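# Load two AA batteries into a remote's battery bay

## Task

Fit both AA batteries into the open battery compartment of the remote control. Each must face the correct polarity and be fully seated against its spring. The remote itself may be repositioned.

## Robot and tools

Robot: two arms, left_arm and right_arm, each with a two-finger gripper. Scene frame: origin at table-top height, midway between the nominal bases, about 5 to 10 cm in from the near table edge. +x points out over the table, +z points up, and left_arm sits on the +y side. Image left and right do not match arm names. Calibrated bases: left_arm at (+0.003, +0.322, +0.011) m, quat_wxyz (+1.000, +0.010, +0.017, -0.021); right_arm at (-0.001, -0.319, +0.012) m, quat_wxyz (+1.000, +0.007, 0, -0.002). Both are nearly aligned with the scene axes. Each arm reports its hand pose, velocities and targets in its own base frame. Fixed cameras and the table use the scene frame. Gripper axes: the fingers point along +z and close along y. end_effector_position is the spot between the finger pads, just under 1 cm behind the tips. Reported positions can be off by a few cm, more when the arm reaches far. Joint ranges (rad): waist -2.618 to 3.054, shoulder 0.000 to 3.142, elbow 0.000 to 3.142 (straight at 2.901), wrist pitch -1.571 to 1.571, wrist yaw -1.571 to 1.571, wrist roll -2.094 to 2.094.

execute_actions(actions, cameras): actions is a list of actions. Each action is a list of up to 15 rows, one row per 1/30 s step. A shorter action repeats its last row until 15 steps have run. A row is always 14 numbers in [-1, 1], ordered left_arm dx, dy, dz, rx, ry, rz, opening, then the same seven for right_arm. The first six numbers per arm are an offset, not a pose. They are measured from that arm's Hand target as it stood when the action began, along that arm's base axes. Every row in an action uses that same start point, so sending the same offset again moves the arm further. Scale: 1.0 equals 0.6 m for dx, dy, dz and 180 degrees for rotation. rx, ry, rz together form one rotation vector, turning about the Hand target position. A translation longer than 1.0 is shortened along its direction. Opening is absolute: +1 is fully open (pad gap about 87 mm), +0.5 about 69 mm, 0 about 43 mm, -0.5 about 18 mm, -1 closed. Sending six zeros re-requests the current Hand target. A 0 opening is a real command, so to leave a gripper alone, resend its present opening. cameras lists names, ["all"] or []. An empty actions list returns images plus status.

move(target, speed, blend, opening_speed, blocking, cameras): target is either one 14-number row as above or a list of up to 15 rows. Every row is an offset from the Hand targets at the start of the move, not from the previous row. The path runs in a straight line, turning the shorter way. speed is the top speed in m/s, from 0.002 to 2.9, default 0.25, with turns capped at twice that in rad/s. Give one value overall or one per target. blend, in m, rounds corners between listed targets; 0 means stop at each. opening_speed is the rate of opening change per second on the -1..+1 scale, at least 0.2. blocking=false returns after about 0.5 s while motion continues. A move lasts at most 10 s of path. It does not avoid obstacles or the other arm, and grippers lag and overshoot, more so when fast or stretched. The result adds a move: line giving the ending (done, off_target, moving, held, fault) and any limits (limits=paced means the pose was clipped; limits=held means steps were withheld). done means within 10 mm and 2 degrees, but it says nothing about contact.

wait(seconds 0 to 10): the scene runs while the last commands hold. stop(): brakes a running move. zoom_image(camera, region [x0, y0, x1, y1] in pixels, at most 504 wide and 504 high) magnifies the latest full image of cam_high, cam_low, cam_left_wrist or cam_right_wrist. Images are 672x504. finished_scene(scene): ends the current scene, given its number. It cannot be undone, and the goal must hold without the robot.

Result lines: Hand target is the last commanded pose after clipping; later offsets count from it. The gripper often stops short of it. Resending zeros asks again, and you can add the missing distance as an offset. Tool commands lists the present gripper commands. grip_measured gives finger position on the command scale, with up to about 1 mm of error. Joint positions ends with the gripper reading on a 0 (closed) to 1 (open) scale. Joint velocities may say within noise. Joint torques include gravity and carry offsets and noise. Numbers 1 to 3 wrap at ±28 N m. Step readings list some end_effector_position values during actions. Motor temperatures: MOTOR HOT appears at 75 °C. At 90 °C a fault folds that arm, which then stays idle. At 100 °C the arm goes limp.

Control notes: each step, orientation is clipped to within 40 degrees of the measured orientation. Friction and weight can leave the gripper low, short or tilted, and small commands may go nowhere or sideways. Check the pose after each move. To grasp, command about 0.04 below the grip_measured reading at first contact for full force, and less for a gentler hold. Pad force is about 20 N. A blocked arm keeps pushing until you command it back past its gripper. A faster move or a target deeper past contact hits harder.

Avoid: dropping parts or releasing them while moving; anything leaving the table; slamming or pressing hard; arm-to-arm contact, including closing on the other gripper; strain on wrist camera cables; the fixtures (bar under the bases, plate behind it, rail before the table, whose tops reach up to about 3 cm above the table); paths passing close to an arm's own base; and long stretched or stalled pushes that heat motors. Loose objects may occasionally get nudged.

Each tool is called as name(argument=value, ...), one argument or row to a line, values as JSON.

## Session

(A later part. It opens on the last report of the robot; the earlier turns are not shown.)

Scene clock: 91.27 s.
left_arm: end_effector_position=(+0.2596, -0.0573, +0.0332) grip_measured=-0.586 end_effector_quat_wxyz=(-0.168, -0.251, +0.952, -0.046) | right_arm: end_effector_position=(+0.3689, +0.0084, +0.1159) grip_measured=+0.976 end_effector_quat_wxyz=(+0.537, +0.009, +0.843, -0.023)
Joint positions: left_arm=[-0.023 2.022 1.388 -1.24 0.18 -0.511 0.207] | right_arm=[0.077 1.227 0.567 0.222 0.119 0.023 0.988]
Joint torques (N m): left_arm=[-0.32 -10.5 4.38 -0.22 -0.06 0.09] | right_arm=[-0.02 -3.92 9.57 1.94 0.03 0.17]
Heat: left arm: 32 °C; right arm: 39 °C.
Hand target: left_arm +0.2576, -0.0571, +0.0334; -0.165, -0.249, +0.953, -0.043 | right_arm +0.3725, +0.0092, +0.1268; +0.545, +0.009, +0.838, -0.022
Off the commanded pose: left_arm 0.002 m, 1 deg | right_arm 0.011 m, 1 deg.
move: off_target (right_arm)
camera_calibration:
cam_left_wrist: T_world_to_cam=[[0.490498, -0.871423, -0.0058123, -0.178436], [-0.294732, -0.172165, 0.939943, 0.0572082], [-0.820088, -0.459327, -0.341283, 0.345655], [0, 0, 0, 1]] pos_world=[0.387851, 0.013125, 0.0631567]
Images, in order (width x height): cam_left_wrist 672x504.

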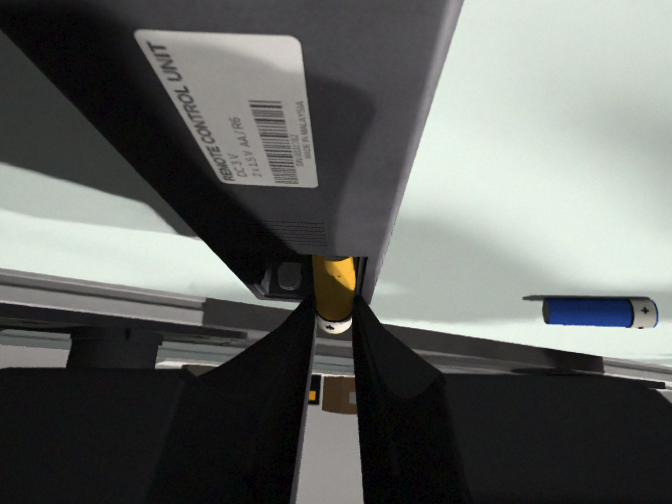

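move(
  target=[0.025,0.013,-0.02,0,0,0,-0.65,0,0,0,0,0,0,1],
  cameras=["cam_left_wrist","cam_low"],
  speed=0.05,
)

zoom_image(
  camera="cam_left_wrist",
  region=[196, 150, 406, 350],
)

zoom_image(
  camera="cam_low",
  region=[280, 260, 460, 395],
)

Scene clock: 92.43 s.
left_arm: end_effector_position=(+0.2599, -0.0568, +0.0320) grip_measured=-0.586 end_effector_quat_wxyz=(-0.186, -0.252, +0.948, -0.050) | right_arm: end_effector_position=(+0.3689, +0.0084, +0.1159) grip_measured=+0.976 end_effector_quat_wxyz=(+0.537, +0.009, +0.843, -0.023)
Joint positions: left_arm=[-0.014 2.056 1.415 -1.267 0.193 -0.5 0.207] | right_arm=[0.077 1.227 0.567 0.222 0.119 0.023 0.988]
Joint torques (N m): left_arm=[0.68 -7.25 7.08 0.12 -0.33 0.16] | right_arm=[0.02 -3.99 9.52 1.95 0.01 0.14]
Heat: left arm: 32 °C; right arm: 39 °C.
Hand target: left_arm +0.2726, -0.0494, +0.0215; -0.165, -0.249, +0.953, -0.043 | right_arm +0.3725, +0.0092, +0.1268; +0.545, +0.009, +0.838, -0.022
Off the commanded pose: left_arm 0.018 m, 3 deg | right_arm 0.011 m, 1 deg.
move: off_target (left_arm, right_arm)
camera_calibration:
cam_left_wrist: T_world_to_cam=[[0.49286, -0.870069, -0.00832101, -0.178573], [-0.263484, -0.158354, 0.951578, 0.0508108], [-0.829256, -0.466802, -0.307296, 0.346567], [0, 0, 0, 1]] pos_world=[0.388792, 0.0144532, 0.0566622]
Images, in order (width x height): cam_low 672x504, cam_left_wrist 672x504.

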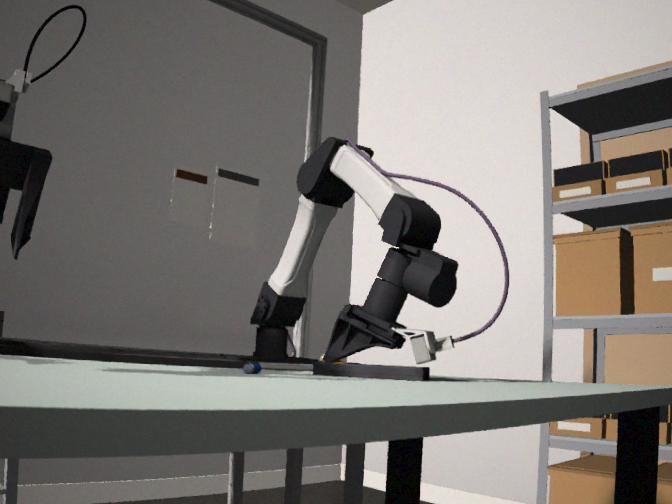

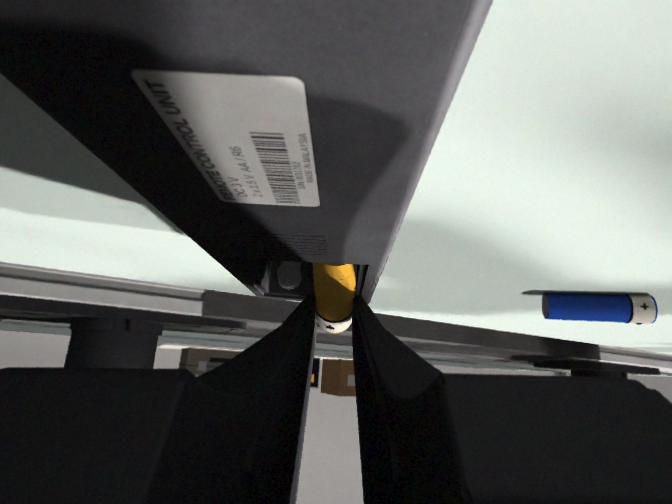

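Scaled by 2.400 from the camera's 672x504 image, which has a finer 960x720 frame.

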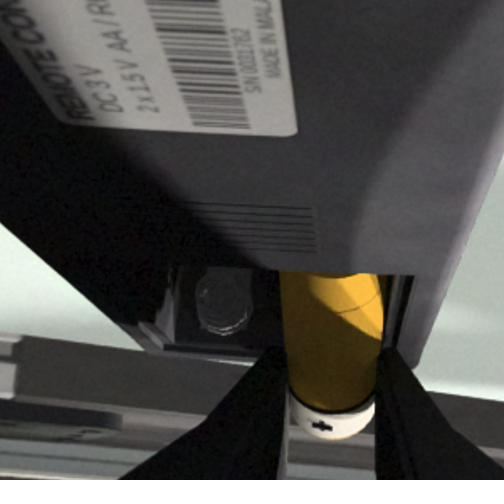

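Scaled by 2.800 from the camera's 672x504 image, which has a finer 960x720 frame.

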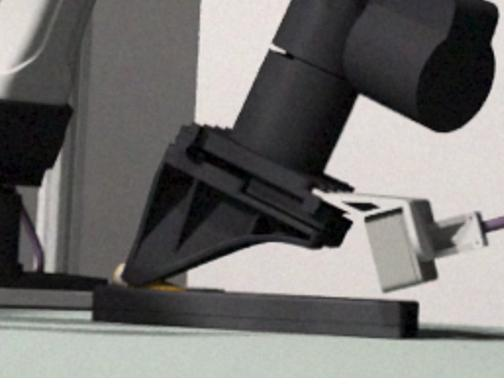

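move(
  target=[0.018,0.0095,0,0.02,-0.038,0,-0.65,0,0,0,0,0,0,1],
  cameras=["cam_left_wrist","cam_low"],
  speed=0.05,
)

zoom_image(
  camera="cam_left_wrist",
  region=[196, 150, 406, 350],
)

zoom_image(
  camera="cam_low",
  region=[280, 260, 460, 395],
)

Scene clock: 94.77 s.
left_arm: end_effector_position=(+0.2644, -0.0511, +0.0320) grip_measured=-0.586 end_effector_quat_wxyz=(-0.157, -0.250, +0.955, -0.040) | right_arm: end_effector_position=(+0.3689, +0.0084, +0.1159) grip_measured=+0.976 end_effector_quat_wxyz=(+0.537, +0.009, +0.843, -0.023)
Joint positions: left_arm=[-0.014 2.021 1.395 -1.229 0.158 -0.502 0.207] | right_arm=[0.077 1.227 0.567 0.222 0.119 0.023 0.988]
Joint torques (N m): left_arm=[-0.13 -11.25 4.16 0.82 -0.58 -0.08] | right_arm=[0.08 -3.96 9.72 1.94 0.02 0.13]
Heat: left arm: 32 °C; right arm: 39 °C.
Hand target: left_arm +0.2834, -0.0436, +0.0214; -0.100, -0.251, +0.962, -0.028 | right_arm +0.3725, +0.0092, +0.1268; +0.545, +0.009, +0.838, -0.022
Off the commanded pose: left_arm 0.023 m, 7 deg | right_arm 0.011 m, 1 deg.
move: off_target (left_arm, right_arm)
camera_calibration:
cam_left_wrist: T_world_to_cam=[[0.485982, -0.873898, -0.0111479, -0.174085], [-0.314852, -0.186962, 0.930545, 0.0657022], [-0.815285, -0.448718, -0.366008, 0.352195], [0, 0, 0, 1]] pos_world=[0.392429, 0.0181872, 0.065827]
Images, in order (width x height): cam_low 672x504, cam_left_wrist 672x504.

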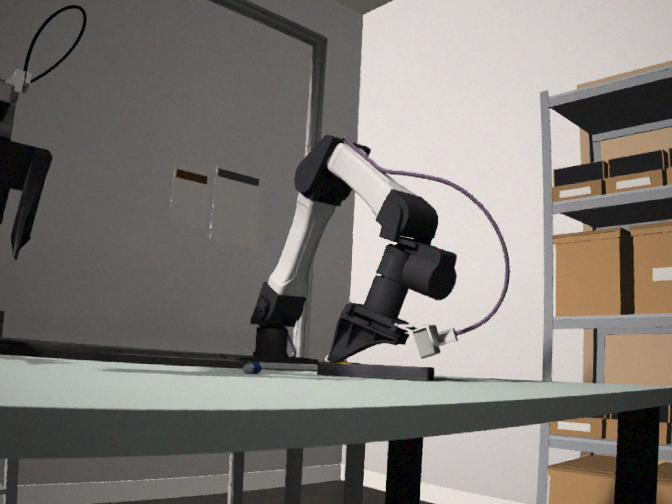

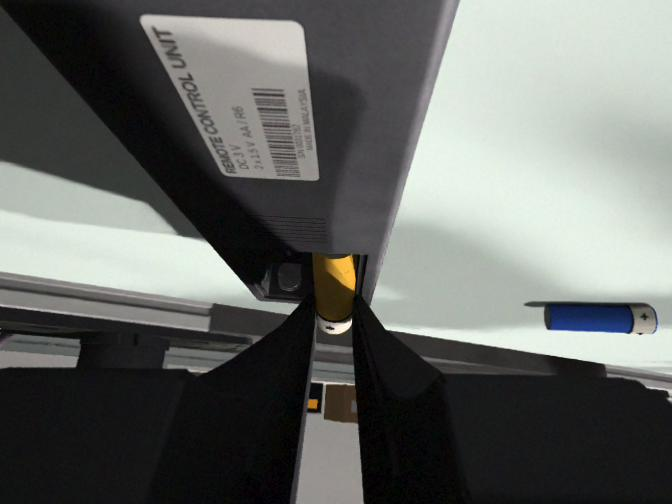

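Scaled by 2.400 from the camera's 672x504 image, which has a finer 960x720 frame.

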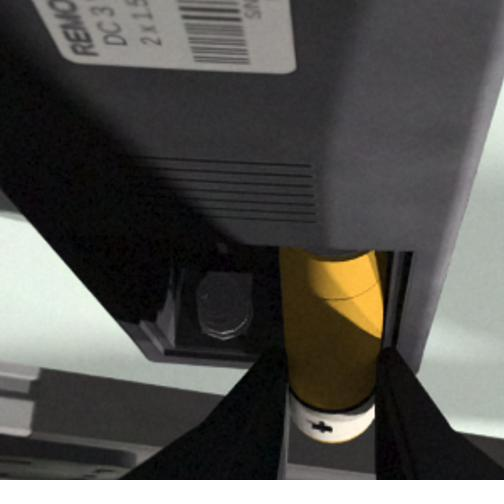

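Scaled by 2.800 from the camera's 672x504 image, which has a finer 960x720 frame.

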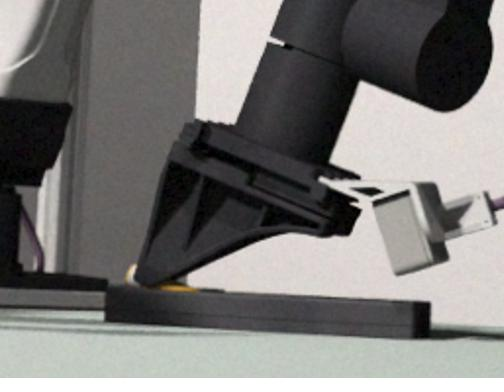

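move(
  target=[
    [-0.045,-0.02,0.03,0,0,0,-0.65,0,0,0,0,0,0,1],
    [-0.045,-0.02,0.2,0,0,0,-0.65,0,0,0,0,0,0,1],
  ],
  cameras=["cam_left_wrist","cam_low"],
  speed=0.07,
)

Scene clock: 103.90 s.
left_arm: end_effector_position=(+0.2549, -0.0556, +0.1267) grip_measured=-0.586 end_effector_quat_wxyz=(-0.118, -0.247, +0.961, -0.027) | right_arm: end_effector_position=(+0.3689, +0.0084, +0.1159) grip_measured=+0.976 end_effector_quat_wxyz=(+0.537, +0.009, +0.843, -0.023)
Joint positions: left_arm=[-0.051 1.845 1.573 -1.509 0.121 -0.541 0.207] | right_arm=[0.077 1.227 0.567 0.222 0.119 0.023 0.988]
Joint torques (N m): left_arm=[-0.14 -11.38 9.31 -0.35 -0.12 -0.05] | right_arm=[0.14 -3.97 9.7 1.94 0.02 0.15]
Heat: left arm: 33 °C; right arm: 39 °C.
Hand target: left_arm +0.2564, -0.0557, +0.1415; -0.100, -0.251, +0.962, -0.028 | right_arm +0.3725, +0.0092, +0.1268; +0.545, +0.009, +0.838, -0.022
Off the commanded pose: left_arm 0.015 m, 2 deg | right_arm 0.011 m, 1 deg.
move: off_target (left_arm, right_arm)
camera_calibration:
cam_left_wrist: T_world_to_cam=[[0.478232, -0.878096, -0.0155305, -0.170144], [-0.380627, -0.22317, 0.897395, -0.0073336], [-0.791465, -0.423252, -0.440954, 0.381889], [0, 0, 0, 1]] pos_world=[0.380829, 0.0105959, 0.172335]
Images, in order (width x height): cam_low 672x504, cam_left_wrist 672x504.

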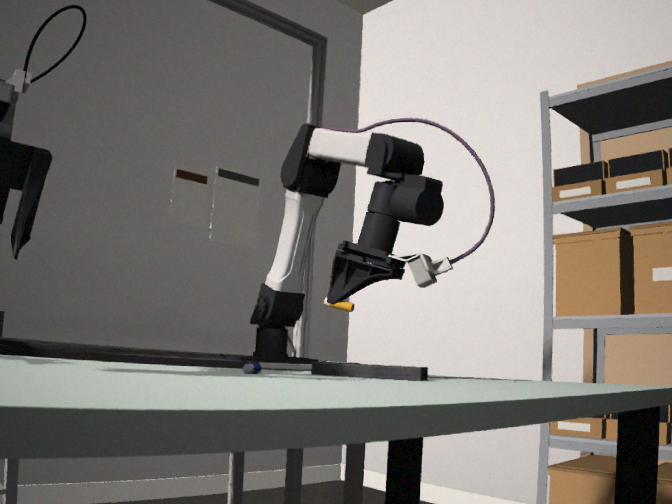

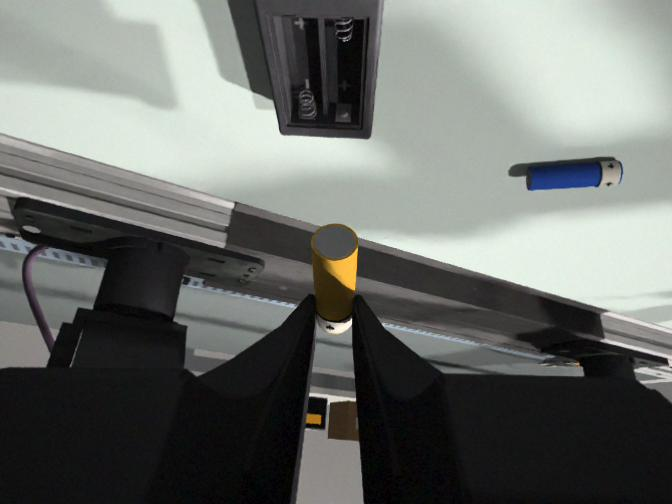

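move(
  target=[0.0917,0.2928,0,-0.039,-0.0696,-0.6596,-0.65,0,0,0,0,0,0,1],
  cameras=["cam_left_wrist","cam_high"],
  speed=0.3,
)

Scene clock: 110.30 s.
left_arm: end_effector_position=(+0.3132, +0.1192, +0.1347) grip_measured=-0.586 end_effector_quat_wxyz=(-0.011, +0.704, +0.710, -0.010) | right_arm: end_effector_position=(+0.3689, +0.0084, +0.1159) grip_measured=+0.976 end_effector_quat_wxyz=(+0.537, +0.009, +0.843, -0.023)
Joint positions: left_arm=[0.238 1.794 1.605 -1.411 -0.009 1.8 0.207] | right_arm=[0.077 1.227 0.567 0.222 0.119 0.023 0.988]
Joint torques (N m): left_arm=[0.73 -11.29 5.29 0.28 0.1 0.24] | right_arm=[-0.09 -3.97 9.63 1.97 0.04 0.12]
Motor temperatures (°C): left_arm=[20 33 26 22 20 21 24] | right_arm=[19 23 40 33 22 22 20]
Heat: left arm: 33 °C; right arm: 40 °C.
Hand target: left_arm +0.3114, +0.1201, +0.1414; +0.000, +0.707, +0.707, +0.000 | right_arm +0.3725, +0.0092, +0.1268; +0.545, +0.009, +0.838, -0.022
Off the commanded pose: left_arm 0.007 m, 2 deg | right_arm 0.012 m, 1 deg.
move: off_target (right_arm)
camera_calibration:
cam_left_wrist: T_world_to_cam=[[-0.999757, -0.0076843, 0.0206387, 0.309913], [0.0108817, 0.642394, 0.766297, -0.161354], [-0.0191466, 0.766336, -0.642155, 0.148888], [0, 0, 0, 1]] pos_world=[0.314444, -0.00806376, 0.212858]
Images, in order (width x height): cam_high 672x504, cam_left_wrist 672x504.

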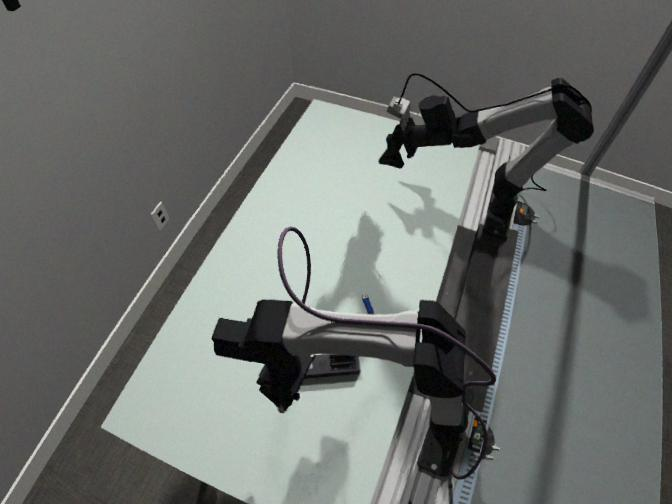

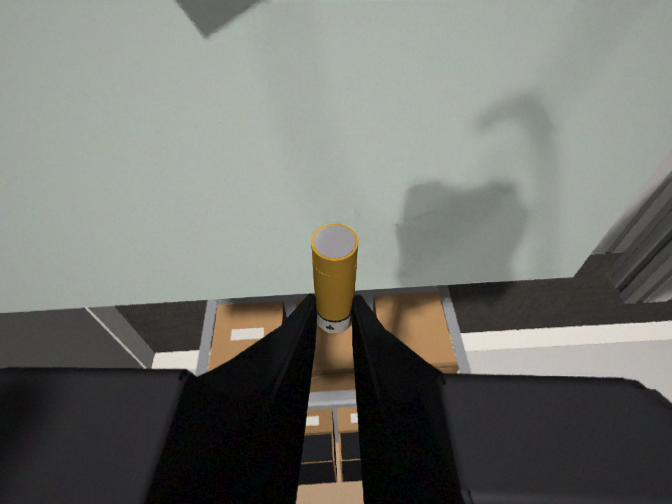

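move(
  target=[0,0,-0.195,0,0,0,-0.65,0,0,0,0,0,0,1],
  cameras=["cam_left_wrist","cam_low"],
  speed=0.12,
)

zoom_image(
  camera="cam_low",
  region=[300, 260, 480, 395],
)

Scene clock: 112.50 s.
left_arm: end_effector_position=(+0.3128, +0.1191, +0.0278) grip_measured=-0.586 end_effector_quat_wxyz=(-0.003, +0.704, +0.710, +0.003) | right_arm: end_effector_position=(+0.3689, +0.0084, +0.1159) grip_measured=+0.976 end_effector_quat_wxyz=(+0.537, +0.009, +0.843, -0.023)
Joint positions: left_arm=[0.238 1.828 1.215 -0.955 -0.008 1.801 0.207] | right_arm=[0.077 1.227 0.567 0.222 0.119 0.023 0.988]
Joint torques (N m): left_arm=[0.73 -7.8 5.27 0.38 0.14 0.23] | right_arm=[0.08 -4.14 9.5 1.96 0.04 0.14]
Heat: left arm: 34 °C; right arm: 40 °C.
Hand target: left_arm +0.3114, +0.1201, +0.0244; +0.000, +0.707, +0.707, +0.000 | right_arm +0.3725, +0.0092, +0.1268; +0.545, +0.009, +0.838, -0.022
Off the commanded pose: left_arm 0.004 m, 1 deg | right_arm 0.012 m, 1 deg.
move: off_target (right_arm)
camera_calibration:
cam_left_wrist: T_world_to_cam=[[-0.99992, -0.00732164, -0.0102708, 0.312665], [-0.0125813, 0.636918, 0.770829, -0.0715422], [0.00089791, 0.770897, -0.636959, 0.0734672], [0, 0, 0, 1]] pos_world=[0.311674, -0.00877996, 0.105154]
Images, in order (width x height): cam_low 672x504, cam_left_wrist 672x504.

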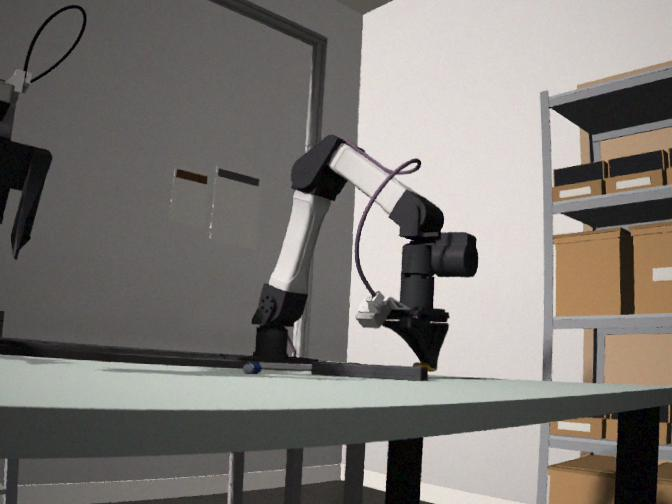

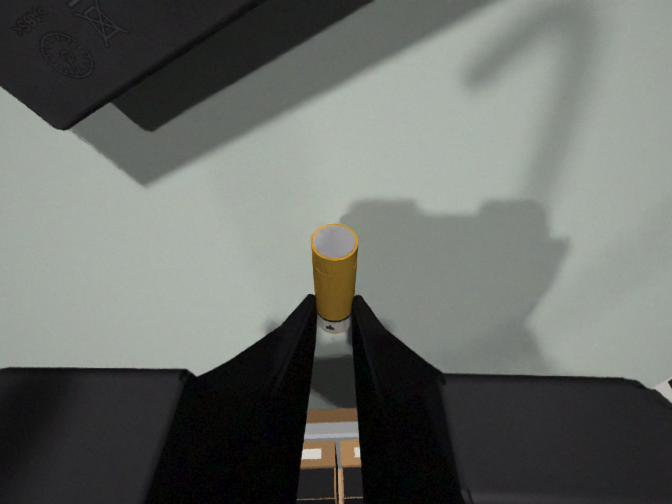

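Scaled by 2.800 from the camera's 672x504 image, which has a finer 960x720 frame.

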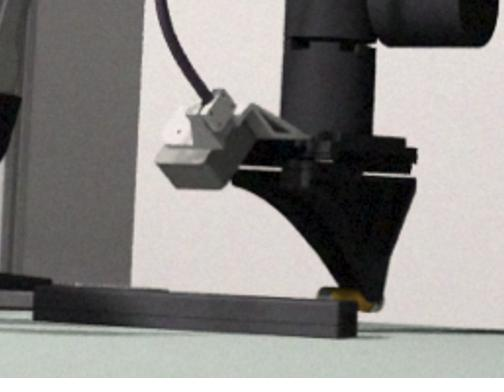

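move(
  target=[0,0,-0.018,0,0,0,-0.65,0,0,0,0,0,0,1],
  cameras=["cam_left_wrist"],
  speed=0.05,
)

Scene clock: 113.83 s.
left_arm: end_effector_position=(+0.3139, +0.1193, +0.0188) grip_measured=-0.586 end_effector_quat_wxyz=(-0.001, +0.704, +0.710, +0.006) | right_arm: end_effector_position=(+0.3689, +0.0084, +0.1159) grip_measured=+0.976 end_effector_quat_wxyz=(+0.537, +0.009, +0.843, -0.023)
Joint positions: left_arm=[0.238 1.84 1.191 -0.914 -0.008 1.801 0.207] | right_arm=[0.077 1.227 0.567 0.222 0.119 0.023 0.988]
Joint torques (N m): left_arm=[0.73 -7.56 4.98 0.38 0.11 0.24] | right_arm=[-0.02 -4.07 9.58 1.99 0.04 0.16]
Heat: left arm: 34 °C; right arm: 40 °C.
Hand target: left_arm +0.3113, +0.1201, +0.0136; +0.000, +0.707, +0.707, +0.000 | right_arm +0.3725, +0.0092, +0.1268; +0.545, +0.009, +0.838, -0.022
Off the commanded pose: left_arm 0.006 m, 1 deg | right_arm 0.012 m, 1 deg.
move: off_target (right_arm)
camera_calibration:
cam_left_wrist: T_world_to_cam=[[-0.999848, -0.00732967, -0.0158242, 0.313768], [-0.0168733, 0.635904, 0.771583, -0.0632298], [0.00440724, 0.771733, -0.635931, 0.0662027], [0, 0, 0, 1]] pos_world=[0.312361, -0.00858292, 0.0958526]
Images, in order (width x height): cam_left_wrist 672x504.

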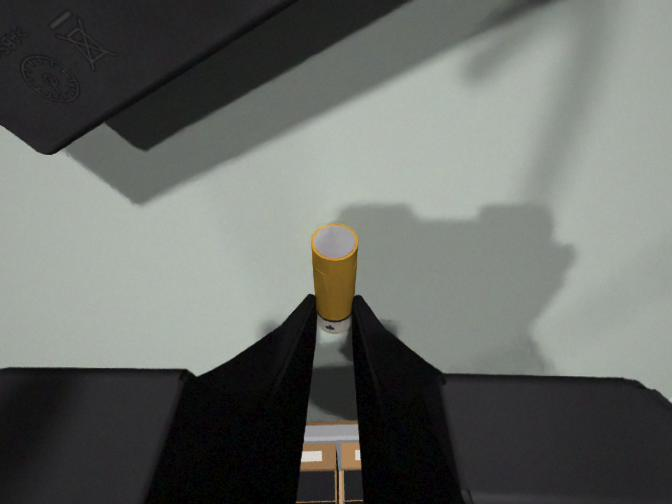

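move(
  target=[0,0,-0.012,0,0,0,-0.65,0,0,0,0,0,0,1],
  cameras=["cam_left_wrist","cam_low"],
  speed=0.05,
)

zoom_image(
  camera="cam_left_wrist",
  region=[230, 200, 440, 380],
)

zoom_image(
  camera="cam_low",
  region=[360, 310, 460, 395],
)

Scene clock: 114.97 s.
left_arm: end_effector_position=(+0.3141, +0.1194, +0.0153) grip_measured=-0.586 end_effector_quat_wxyz=(-0.001, +0.704, +0.710, +0.006) | right_arm: end_effector_position=(+0.3689, +0.0084, +0.1159) grip_measured=+0.976 end_effector_quat_wxyz=(+0.537, +0.009, +0.843, -0.023)
Joint positions: left_arm=[0.238 1.845 1.182 -0.899 -0.008 1.801 0.207] | right_arm=[0.077 1.227 0.567 0.222 0.119 0.023 0.988]
Joint torques (N m): left_arm=[0.66 -6.98 4.18 0.52 0.1 0.24] | right_arm=[0.03 -4.08 9.55 1.96 0.04 0.16]
Heat: left arm: 33 °C; right arm: 40 °C.
Hand target: left_arm +0.3114, +0.1200, +0.0065; +0.000, +0.707, +0.707, +0.000 | right_arm +0.3725, +0.0092, +0.1268; +0.545, +0.009, +0.838, -0.022
Off the commanded pose: left_arm 0.009 m, 1 deg | right_arm 0.012 m, 1 deg.
move: off_target (right_arm)
camera_calibration:
cam_left_wrist: T_world_to_cam=[[-0.999833, -0.00693408, -0.0169252, 0.313809], [-0.0174727, 0.6357, 0.771739, -0.0603575], [0.00540802, 0.771905, -0.635714, 0.0636462], [0, 0, 0, 1]] pos_world=[0.312358, -0.00858363, 0.0923523]
Images, in order (width x height): cam_low 672x504, cam_left_wrist 672x504.

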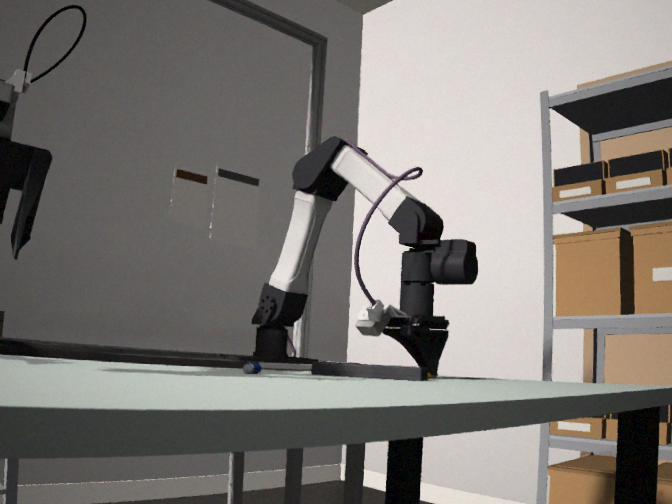

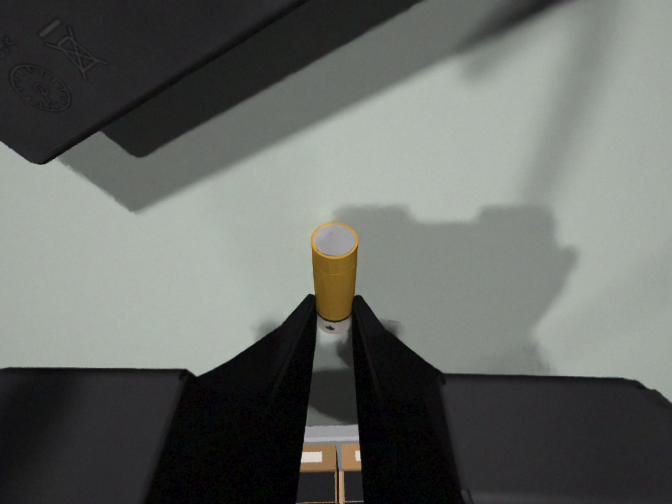

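Scaled by 2.400 from the camera's 672x504 image, which has a finer 960x720 frame.

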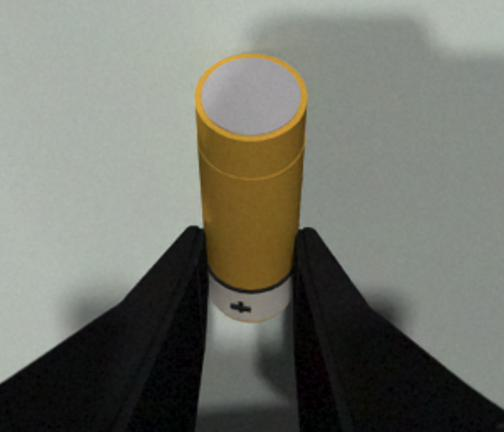

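Scaled by 5.040 from the camera's 672x504 image, which has a finer 960x720 frame.

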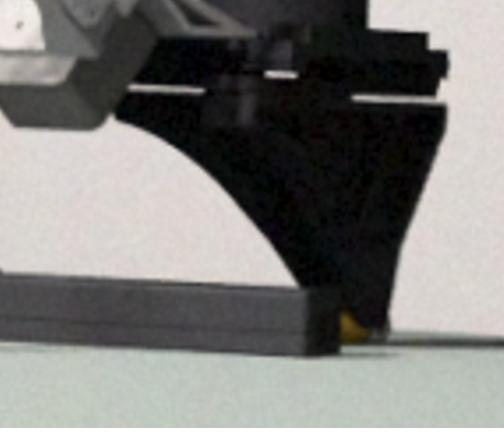

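move(
  target=[
    [0,0,0.012,0,0,0,-0.3,0,0,0,0,0,0,1],
    [0,0,0.2,0,0,0,-0.3,0,0,0,0,0,0,1],
  ],
  cameras=["cam_left_wrist","cam_low","cam_high"],
  speed=0.12,
  opening_speed=0.3,
)

Scene clock: 118.33 s.
left_arm: end_effector_position=(+0.3094, +0.1182, +0.1116) grip_measured=-0.300 end_effector_quat_wxyz=(-0.012, +0.704, +0.710, -0.011) | right_arm: end_effector_position=(+0.3689, +0.0084, +0.1159) grip_measured=+0.976 end_effector_quat_wxyz=(+0.537, +0.009, +0.843, -0.023)
Joint positions: left_arm=[0.238 1.781 1.498 -1.319 -0.008 1.801 0.35] | right_arm=[0.077 1.227 0.567 0.222 0.119 0.023 0.988]
Joint torques (N m): left_arm=[0.65 -10.33 9.4 -0.07 0.1 0.24] | right_arm=[0.06 -3.99 9.58 1.96 0.03 0.13]
Heat: left arm: 34 °C; right arm: 40 °C.
Hand target: left_arm +0.3115, +0.1200, +0.1264; +0.000, +0.707, +0.707, +0.000 | right_arm +0.3725, +0.0092, +0.1268; +0.545, +0.009, +0.838, -0.022
Off the commanded pose: left_arm 0.015 m, 2 deg | right_arm 0.012 m, 1 deg.
move: off_target (left_arm, right_arm)
camera_calibration:
cam_left_wrist: T_world_to_cam=[[-0.999709, -0.00689243, 0.0231277, 0.306305], [0.0132791, 0.643113, 0.765656, -0.143731], [-0.0201509, 0.76574, -0.642834, 0.135174], [0, 0, 0, 1]] pos_world=[0.310848, -0.00896188, 0.189859]
Images, in order (width x height): cam_high 672x504, cam_low 672x504, cam_left_wrist 672x504.

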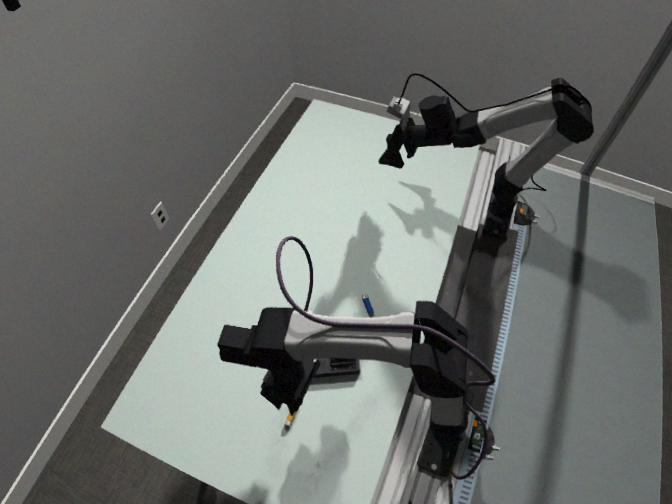

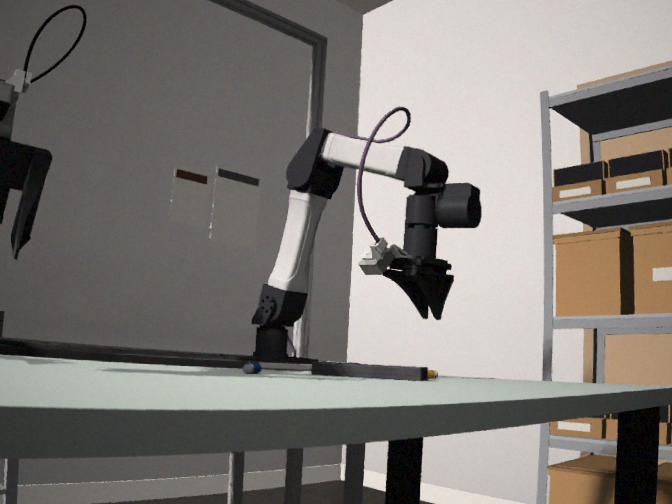

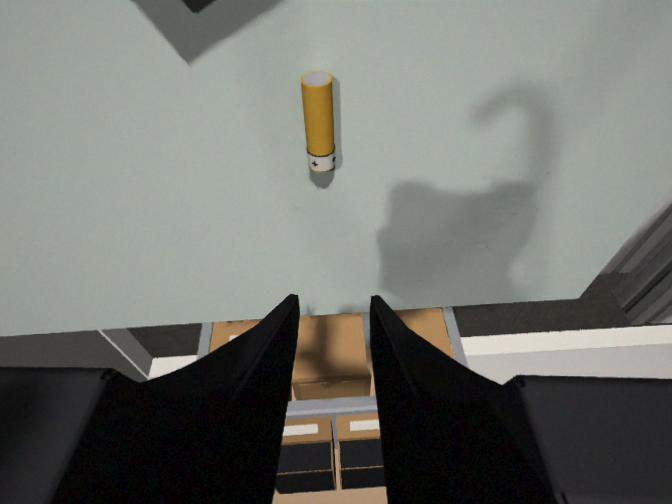

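move(
  target=[-0.0125,-0.235,-0.01,0,0,0.6556,1,0,0,0,0,0,0,1],
  cameras=["cam_left_wrist"],
  speed=0.4,
)

Scene clock: 122.53 s.
left_arm: end_effector_position=(+0.3074, -0.0191, +0.1160) grip_measured=+1.000 end_effector_quat_wxyz=(-0.002, -0.237, +0.971, +0.001) | right_arm: end_effector_position=(+0.3689, +0.0084, +0.1158) grip_measured=+0.976 end_effector_quat_wxyz=(+0.537, +0.009, +0.843, -0.023)
Joint positions: left_arm=[0 1.852 1.604 -1.328 0 -0.479 1] | right_arm=[0.077 1.227 0.567 0.221 0.119 0.023 0.988]
Joint torques (N m): left_arm=[-0.35 -10.51 6.06 0.29 -0.1 -0.06] | right_arm=[0.02 -4.04 9.62 1.97 0.01 0.16]
Heat: left arm: 33 °C; right arm: 40 °C.
Hand target: left_arm +0.3039, -0.0209, +0.1204; +0.000, -0.242, +0.970, +0.000 | right_arm +0.3725, +0.0092, +0.1268; +0.545, +0.009, +0.838, -0.022
Off the commanded pose: left_arm 0.006 m, 1 deg | right_arm 0.012 m, 1 deg.
move: off_target (right_arm)
camera_calibration:
cam_left_wrist: T_world_to_cam=[[0.460195, -0.887741, -0.0117083, -0.158395], [-0.564711, -0.302865, 0.767707, 0.100504], [-0.685071, -0.346683, -0.640694, 0.426063], [0, 0, 0, 1]] pos_world=[0.421532, 0.0375342, 0.193964]
Images, in order (width x height): cam_left_wrist 672x504.

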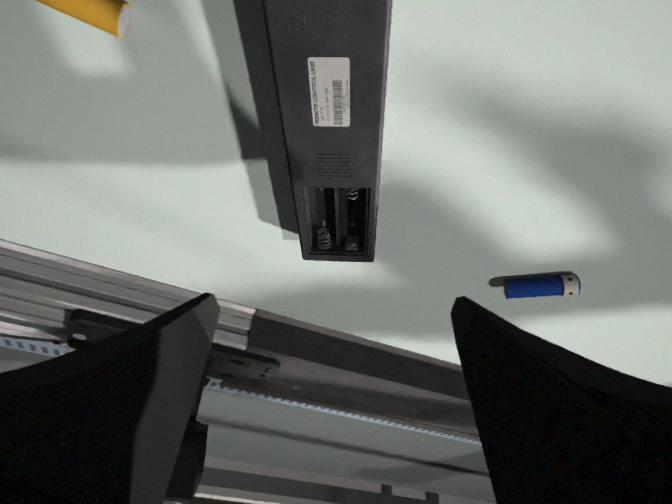

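move(
  target=[
    [-0.014,-0.003,-0.13,0,0,0.006,1,0,0,0,0,0,0,1],
    [-0.014,-0.003,-0.178,0,0,0.006,1,0,0,0,0,0,0,1],
  ],
  cameras=["cam_left_wrist","cam_low"],
  speed=0.12,
)

zoom_image(
  camera="cam_low",
  region=[280, 260, 460, 395],
)

Scene clock: 125.37 s.
left_arm: end_effector_position=(+0.2959, -0.0210, +0.0167) grip_measured=+1.000 end_effector_quat_wxyz=(+0.000, -0.246, +0.969, +0.000) | right_arm: end_effector_position=(+0.3689, +0.0084, +0.1158) grip_measured=+0.976 end_effector_quat_wxyz=(+0.537, +0.009, +0.843, -0.023)
Joint positions: left_arm=[-0.004 1.88 1.238 -0.928 0 -0.501 1] | right_arm=[0.077 1.227 0.567 0.221 0.119 0.023 0.988]
Joint torques (N m): left_arm=[-0.32 -8.25 5.33 0.53 -0.08 -0.06] | right_arm=[0.01 -4.11 9.69 1.97 0.02 0.13]
Heat: left arm: 33 °C; right arm: 41 °C.
Hand target: left_arm +0.2955, -0.0228, +0.0136; +0.000, -0.251, +0.968, +0.000 | right_arm +0.3725, +0.0092, +0.1268; +0.545, +0.009, +0.838, -0.022
Off the commanded pose: left_arm 0.004 m, 1 deg | right_arm 0.012 m, 1 deg.
move: off_target (right_arm)
camera_calibration:
cam_left_wrist: T_world_to_cam=[[0.476713, -0.879004, -0.00981425, -0.160658], [-0.562202, -0.313445, 0.765298, 0.168796], [-0.675776, -0.35931, -0.643601, 0.35088], [0, 0, 0, 1]] pos_world=[0.408601, 0.0377641, 0.0950706]
Images, in order (width x height): cam_low 672x504, cam_left_wrist 672x504.

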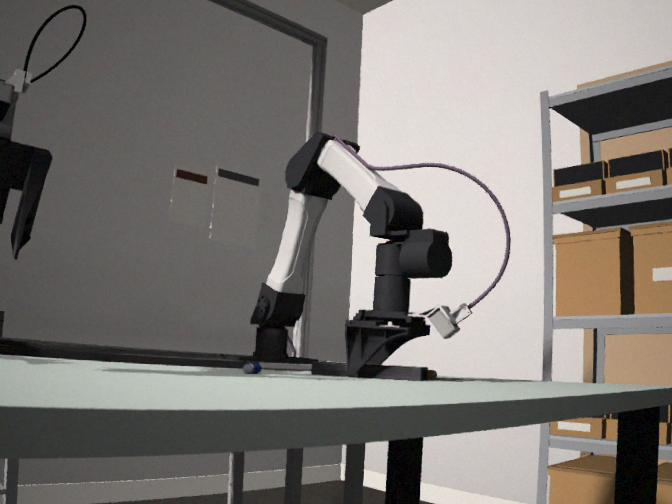

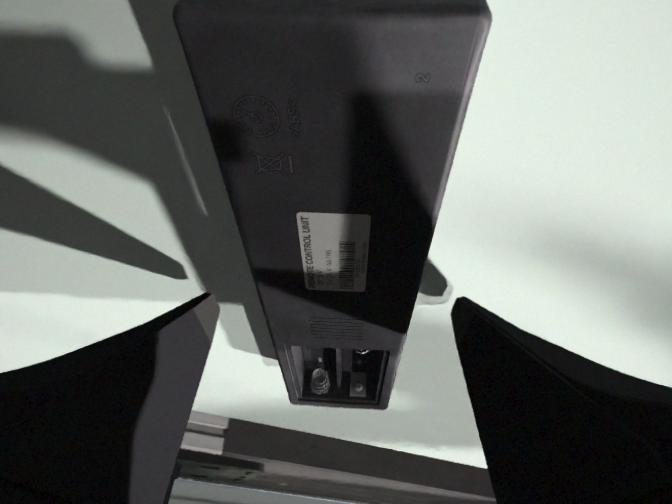

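Scaled by 2.800 from the camera's 672x504 image, which has a finer 960x720 frame.

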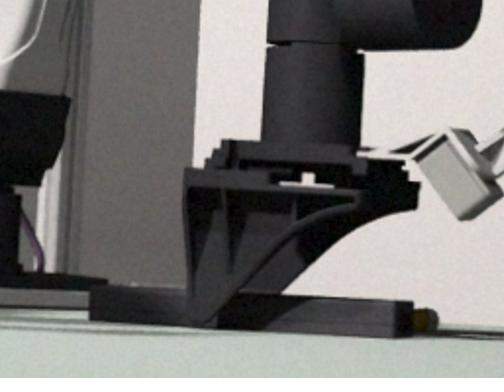

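move(
  target=[0,0,0.004,0,0,0,0.0,0,0,0,0,0,0,1],
  opening_speed=0.5,
)

move(
  target=[0,0,0.1,0,0,0,0.0,0,0,0,0,0,0,1],
  speed=0.1,
  cameras=["cam_left_wrist","cam_low"],
)

Scene clock: 127.90 s.
left_arm: end_effector_position=(+0.2960, -0.0212, +0.0167) grip_measured=+0.098 end_effector_quat_wxyz=(+0.000, -0.247, +0.969, +0.000) | right_arm: end_effector_position=(+0.3689, +0.0084, +0.1158) grip_measured=+0.976 end_effector_quat_wxyz=(+0.537, +0.009, +0.843, -0.023)
Joint positions: left_arm=[-0.004 1.88 1.238 -0.928 0 -0.502 0.549] | right_arm=[0.077 1.227 0.567 0.221 0.119 0.023 0.988]
Joint torques (N m): left_arm=[-0.44 -8.75 5.76 0.44 -0.07 -0.06] | right_arm=[0.08 -4.01 9.74 1.94 0.04 0.13]
Heat: left arm: 33 °C; right arm: 41 °C.
Hand target: left_arm +0.2955, -0.0228, +0.0160; +0.000, -0.251, +0.968, +0.000 | right_arm +0.3725, +0.0092, +0.1268; +0.545, +0.009, +0.838, -0.022
Off the commanded pose: left_arm 0.002 m, 1 deg | right_arm 0.012 m, 1 deg.
move: off_target (right_arm)

Scene clock: 129.23 s.
left_arm: end_effector_position=(+0.2900, -0.0211, +0.0597) grip_measured=+0.098 end_effector_quat_wxyz=(-0.018, -0.247, +0.969, +0.005) | right_arm: end_effector_position=(+0.3689, +0.0084, +0.1158) grip_measured=+0.976 end_effector_quat_wxyz=(+0.537, +0.009, +0.843, -0.023)
Joint positions: left_arm=[-0.004 1.843 1.363 -1.128 0 -0.502 0.549] | right_arm=[0.077 1.227 0.567 0.221 0.119 0.023 0.988]
Joint torques (N m): left_arm=[-0.38 -11.55 9.61 0.01 -0.05 -0.03] | right_arm=[0.05 -4.08 9.58 1.95 0.08 0.15]
Heat: left arm: 33 °C; right arm: 41 °C.
Hand target: left_arm +0.2956, -0.0228, +0.0760; +0.000, -0.251, +0.968, +0.000 | right_arm +0.3725, +0.0092, +0.1268; +0.545, +0.009, +0.838, -0.022
Off the commanded pose: left_arm 0.017 m, 2 deg | right_arm 0.012 m, 1 deg.
move: off_target (left_arm, right_arm)
camera_calibration:
cam_left_wrist: T_world_to_cam=[[0.477014, -0.878463, -0.0275733, -0.156603], [-0.532544, -0.31385, 0.786063, 0.122663], [-0.699181, -0.360279, -0.617531, 0.379814], [0, 0, 0, 1]] pos_world=[0.405584, 0.0377666, 0.133808]
Images, in order (width x height): cam_low 672x504, cam_left_wrist 672x504.

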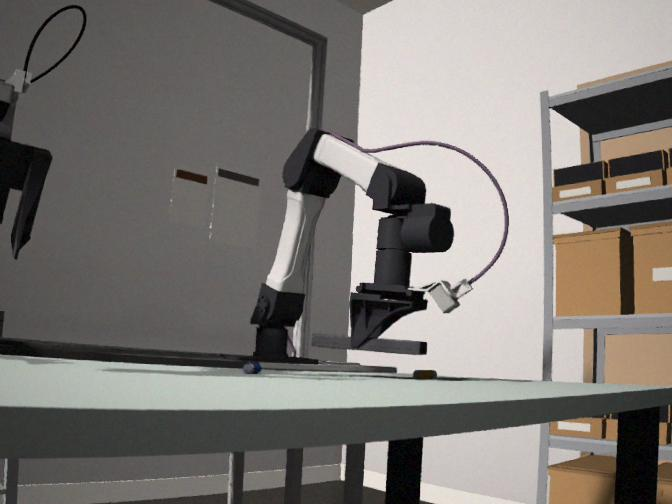

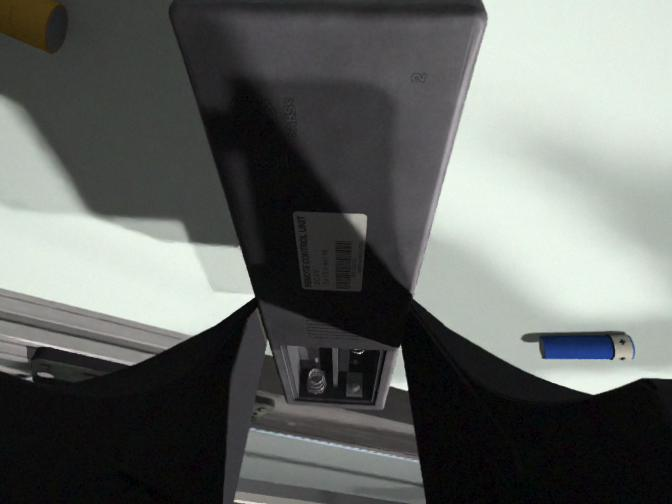

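move(
  target=[0.124,-0.3953,0.05,0,0,-0.8006,0.0,0,0,0,0,0,0,1],
  speed=0.2,
  cameras=["cam_left_wrist","cam_low","cam_high"],
)

Scene clock: 138.17 s.
left_arm: end_effector_position=(+0.3701, -0.2570, +0.0989) grip_measured=+0.098 end_effector_quat_wxyz=(+0.001, +0.838, +0.546, +0.000) | right_arm: end_effector_position=(+0.3689, +0.0084, +0.1158) grip_measured=+0.976 end_effector_quat_wxyz=(+0.537, +0.009, +0.843, -0.023)
Joint positions: left_arm=[-0.696 2.394 2.375 -1.55 0 1.292 0.549] | right_arm=[0.077 1.227 0.567 0.221 0.119 0.023 0.988]
Joint torques (N m): left_arm=[-0.58 -12.22 10.07 0.04 0.03 0.21] | right_arm=[0.08 -4.04 9.58 1.93 0.04 0.14]
Heat: left arm: 35 °C; right arm: 41 °C.
Hand target: left_arm +0.3700, -0.2600, +0.1060; +0.000, +0.843, +0.537, +0.000 | right_arm +0.3725, +0.0092, +0.1268; +0.545, +0.009, +0.838, -0.022
Off the commanded pose: left_arm 0.008 m, 1 deg | right_arm 0.012 m, 1 deg.
joint sent to its limit (left arm) — joint 4 (wrist pitch), lower limit. The joint targets still meet the commanded pose.
move: off_target (right_arm)
camera_calibration:
cam_left_wrist: T_world_to_cam=[[-0.914005, 0.405524, -0.0120594, 0.442341], [0.252853, 0.592643, 0.764748, 0.00490416], [0.317271, 0.695934, -0.644216, 0.273028], [0, 0, 0, 1]] pos_world=[0.316438, -0.372295, 0.177473]
Images, in order (width x height): cam_high 672x504, cam_low 672x504, cam_left_wrist 672x504.

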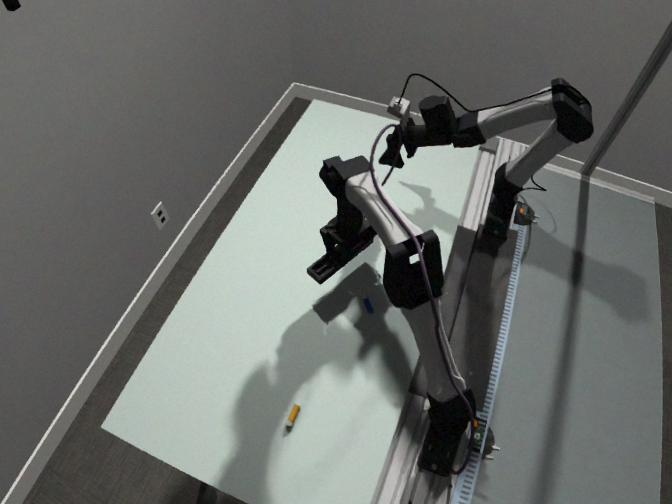

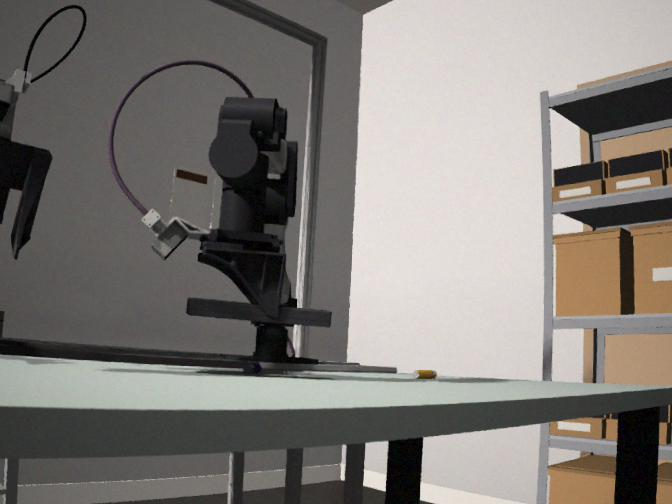

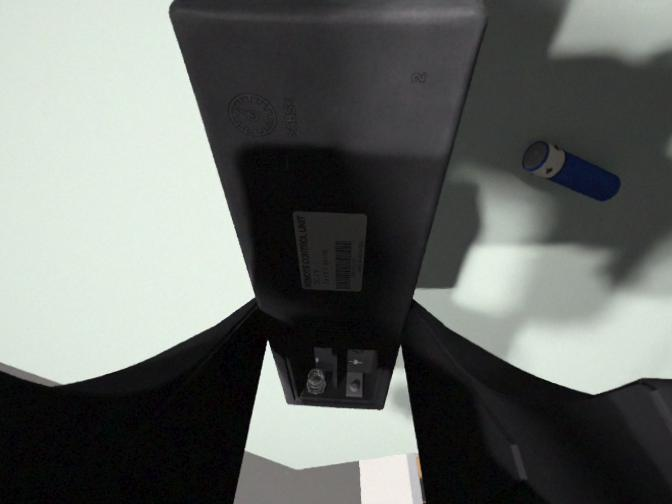

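move(
  target=[0,0,-0.137,0,0,0,0.0,0,0,0,0,0,0,1],
  speed=0.1,
  cameras=["cam_low"],
)

zoom_image(
  camera="cam_low",
  region=[160, 260, 360, 395],
)

Scene clock: 139.87 s.
left_arm: end_effector_position=(+0.3657, -0.2517, +0.0273) grip_measured=+0.094 end_effector_quat_wxyz=(-0.021, +0.838, +0.545, -0.003) | right_arm: end_effector_position=(+0.3689, +0.0084, +0.1158) grip_measured=+0.976 end_effector_quat_wxyz=(+0.537, +0.009, +0.843, -0.023)
Joint positions: left_arm=[-0.696 2.386 2.072 -1.298 -0.007 1.292 0.547] | right_arm=[0.077 1.227 0.567 0.221 0.119 0.023 0.988]
Joint torques (N m): left_arm=[-0.44 -13.67 4.12 0.83 0.08 0.21] | right_arm=[-0.05 -3.97 9.59 1.95 0.06 0.16]
Heat: left arm: 35 °C; right arm: 41 °C.
Hand target: left_arm +0.3700, -0.2599, +0.0238; +0.000, +0.843, +0.538, +0.000 | right_arm +0.3725, +0.0092, +0.1268; +0.545, +0.009, +0.838, -0.022
Off the commanded pose: left_arm 0.010 m, 3 deg | right_arm 0.012 m, 1 deg.
move: off_target (left_arm, right_arm)
Images, in order (width x height): cam_low 672x504.

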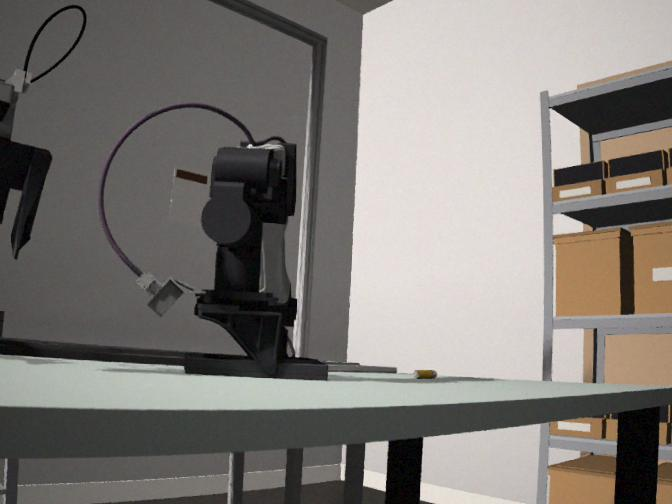

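Scaled by 2.520 from the camera's 672x504 image, which has a finer 960x720 frame.

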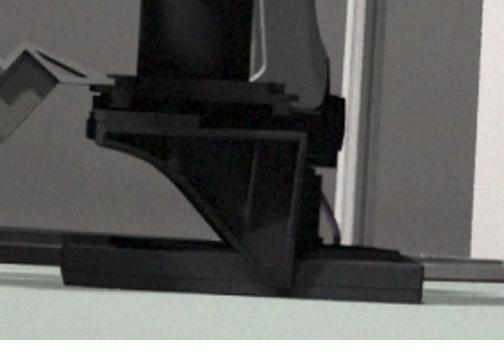

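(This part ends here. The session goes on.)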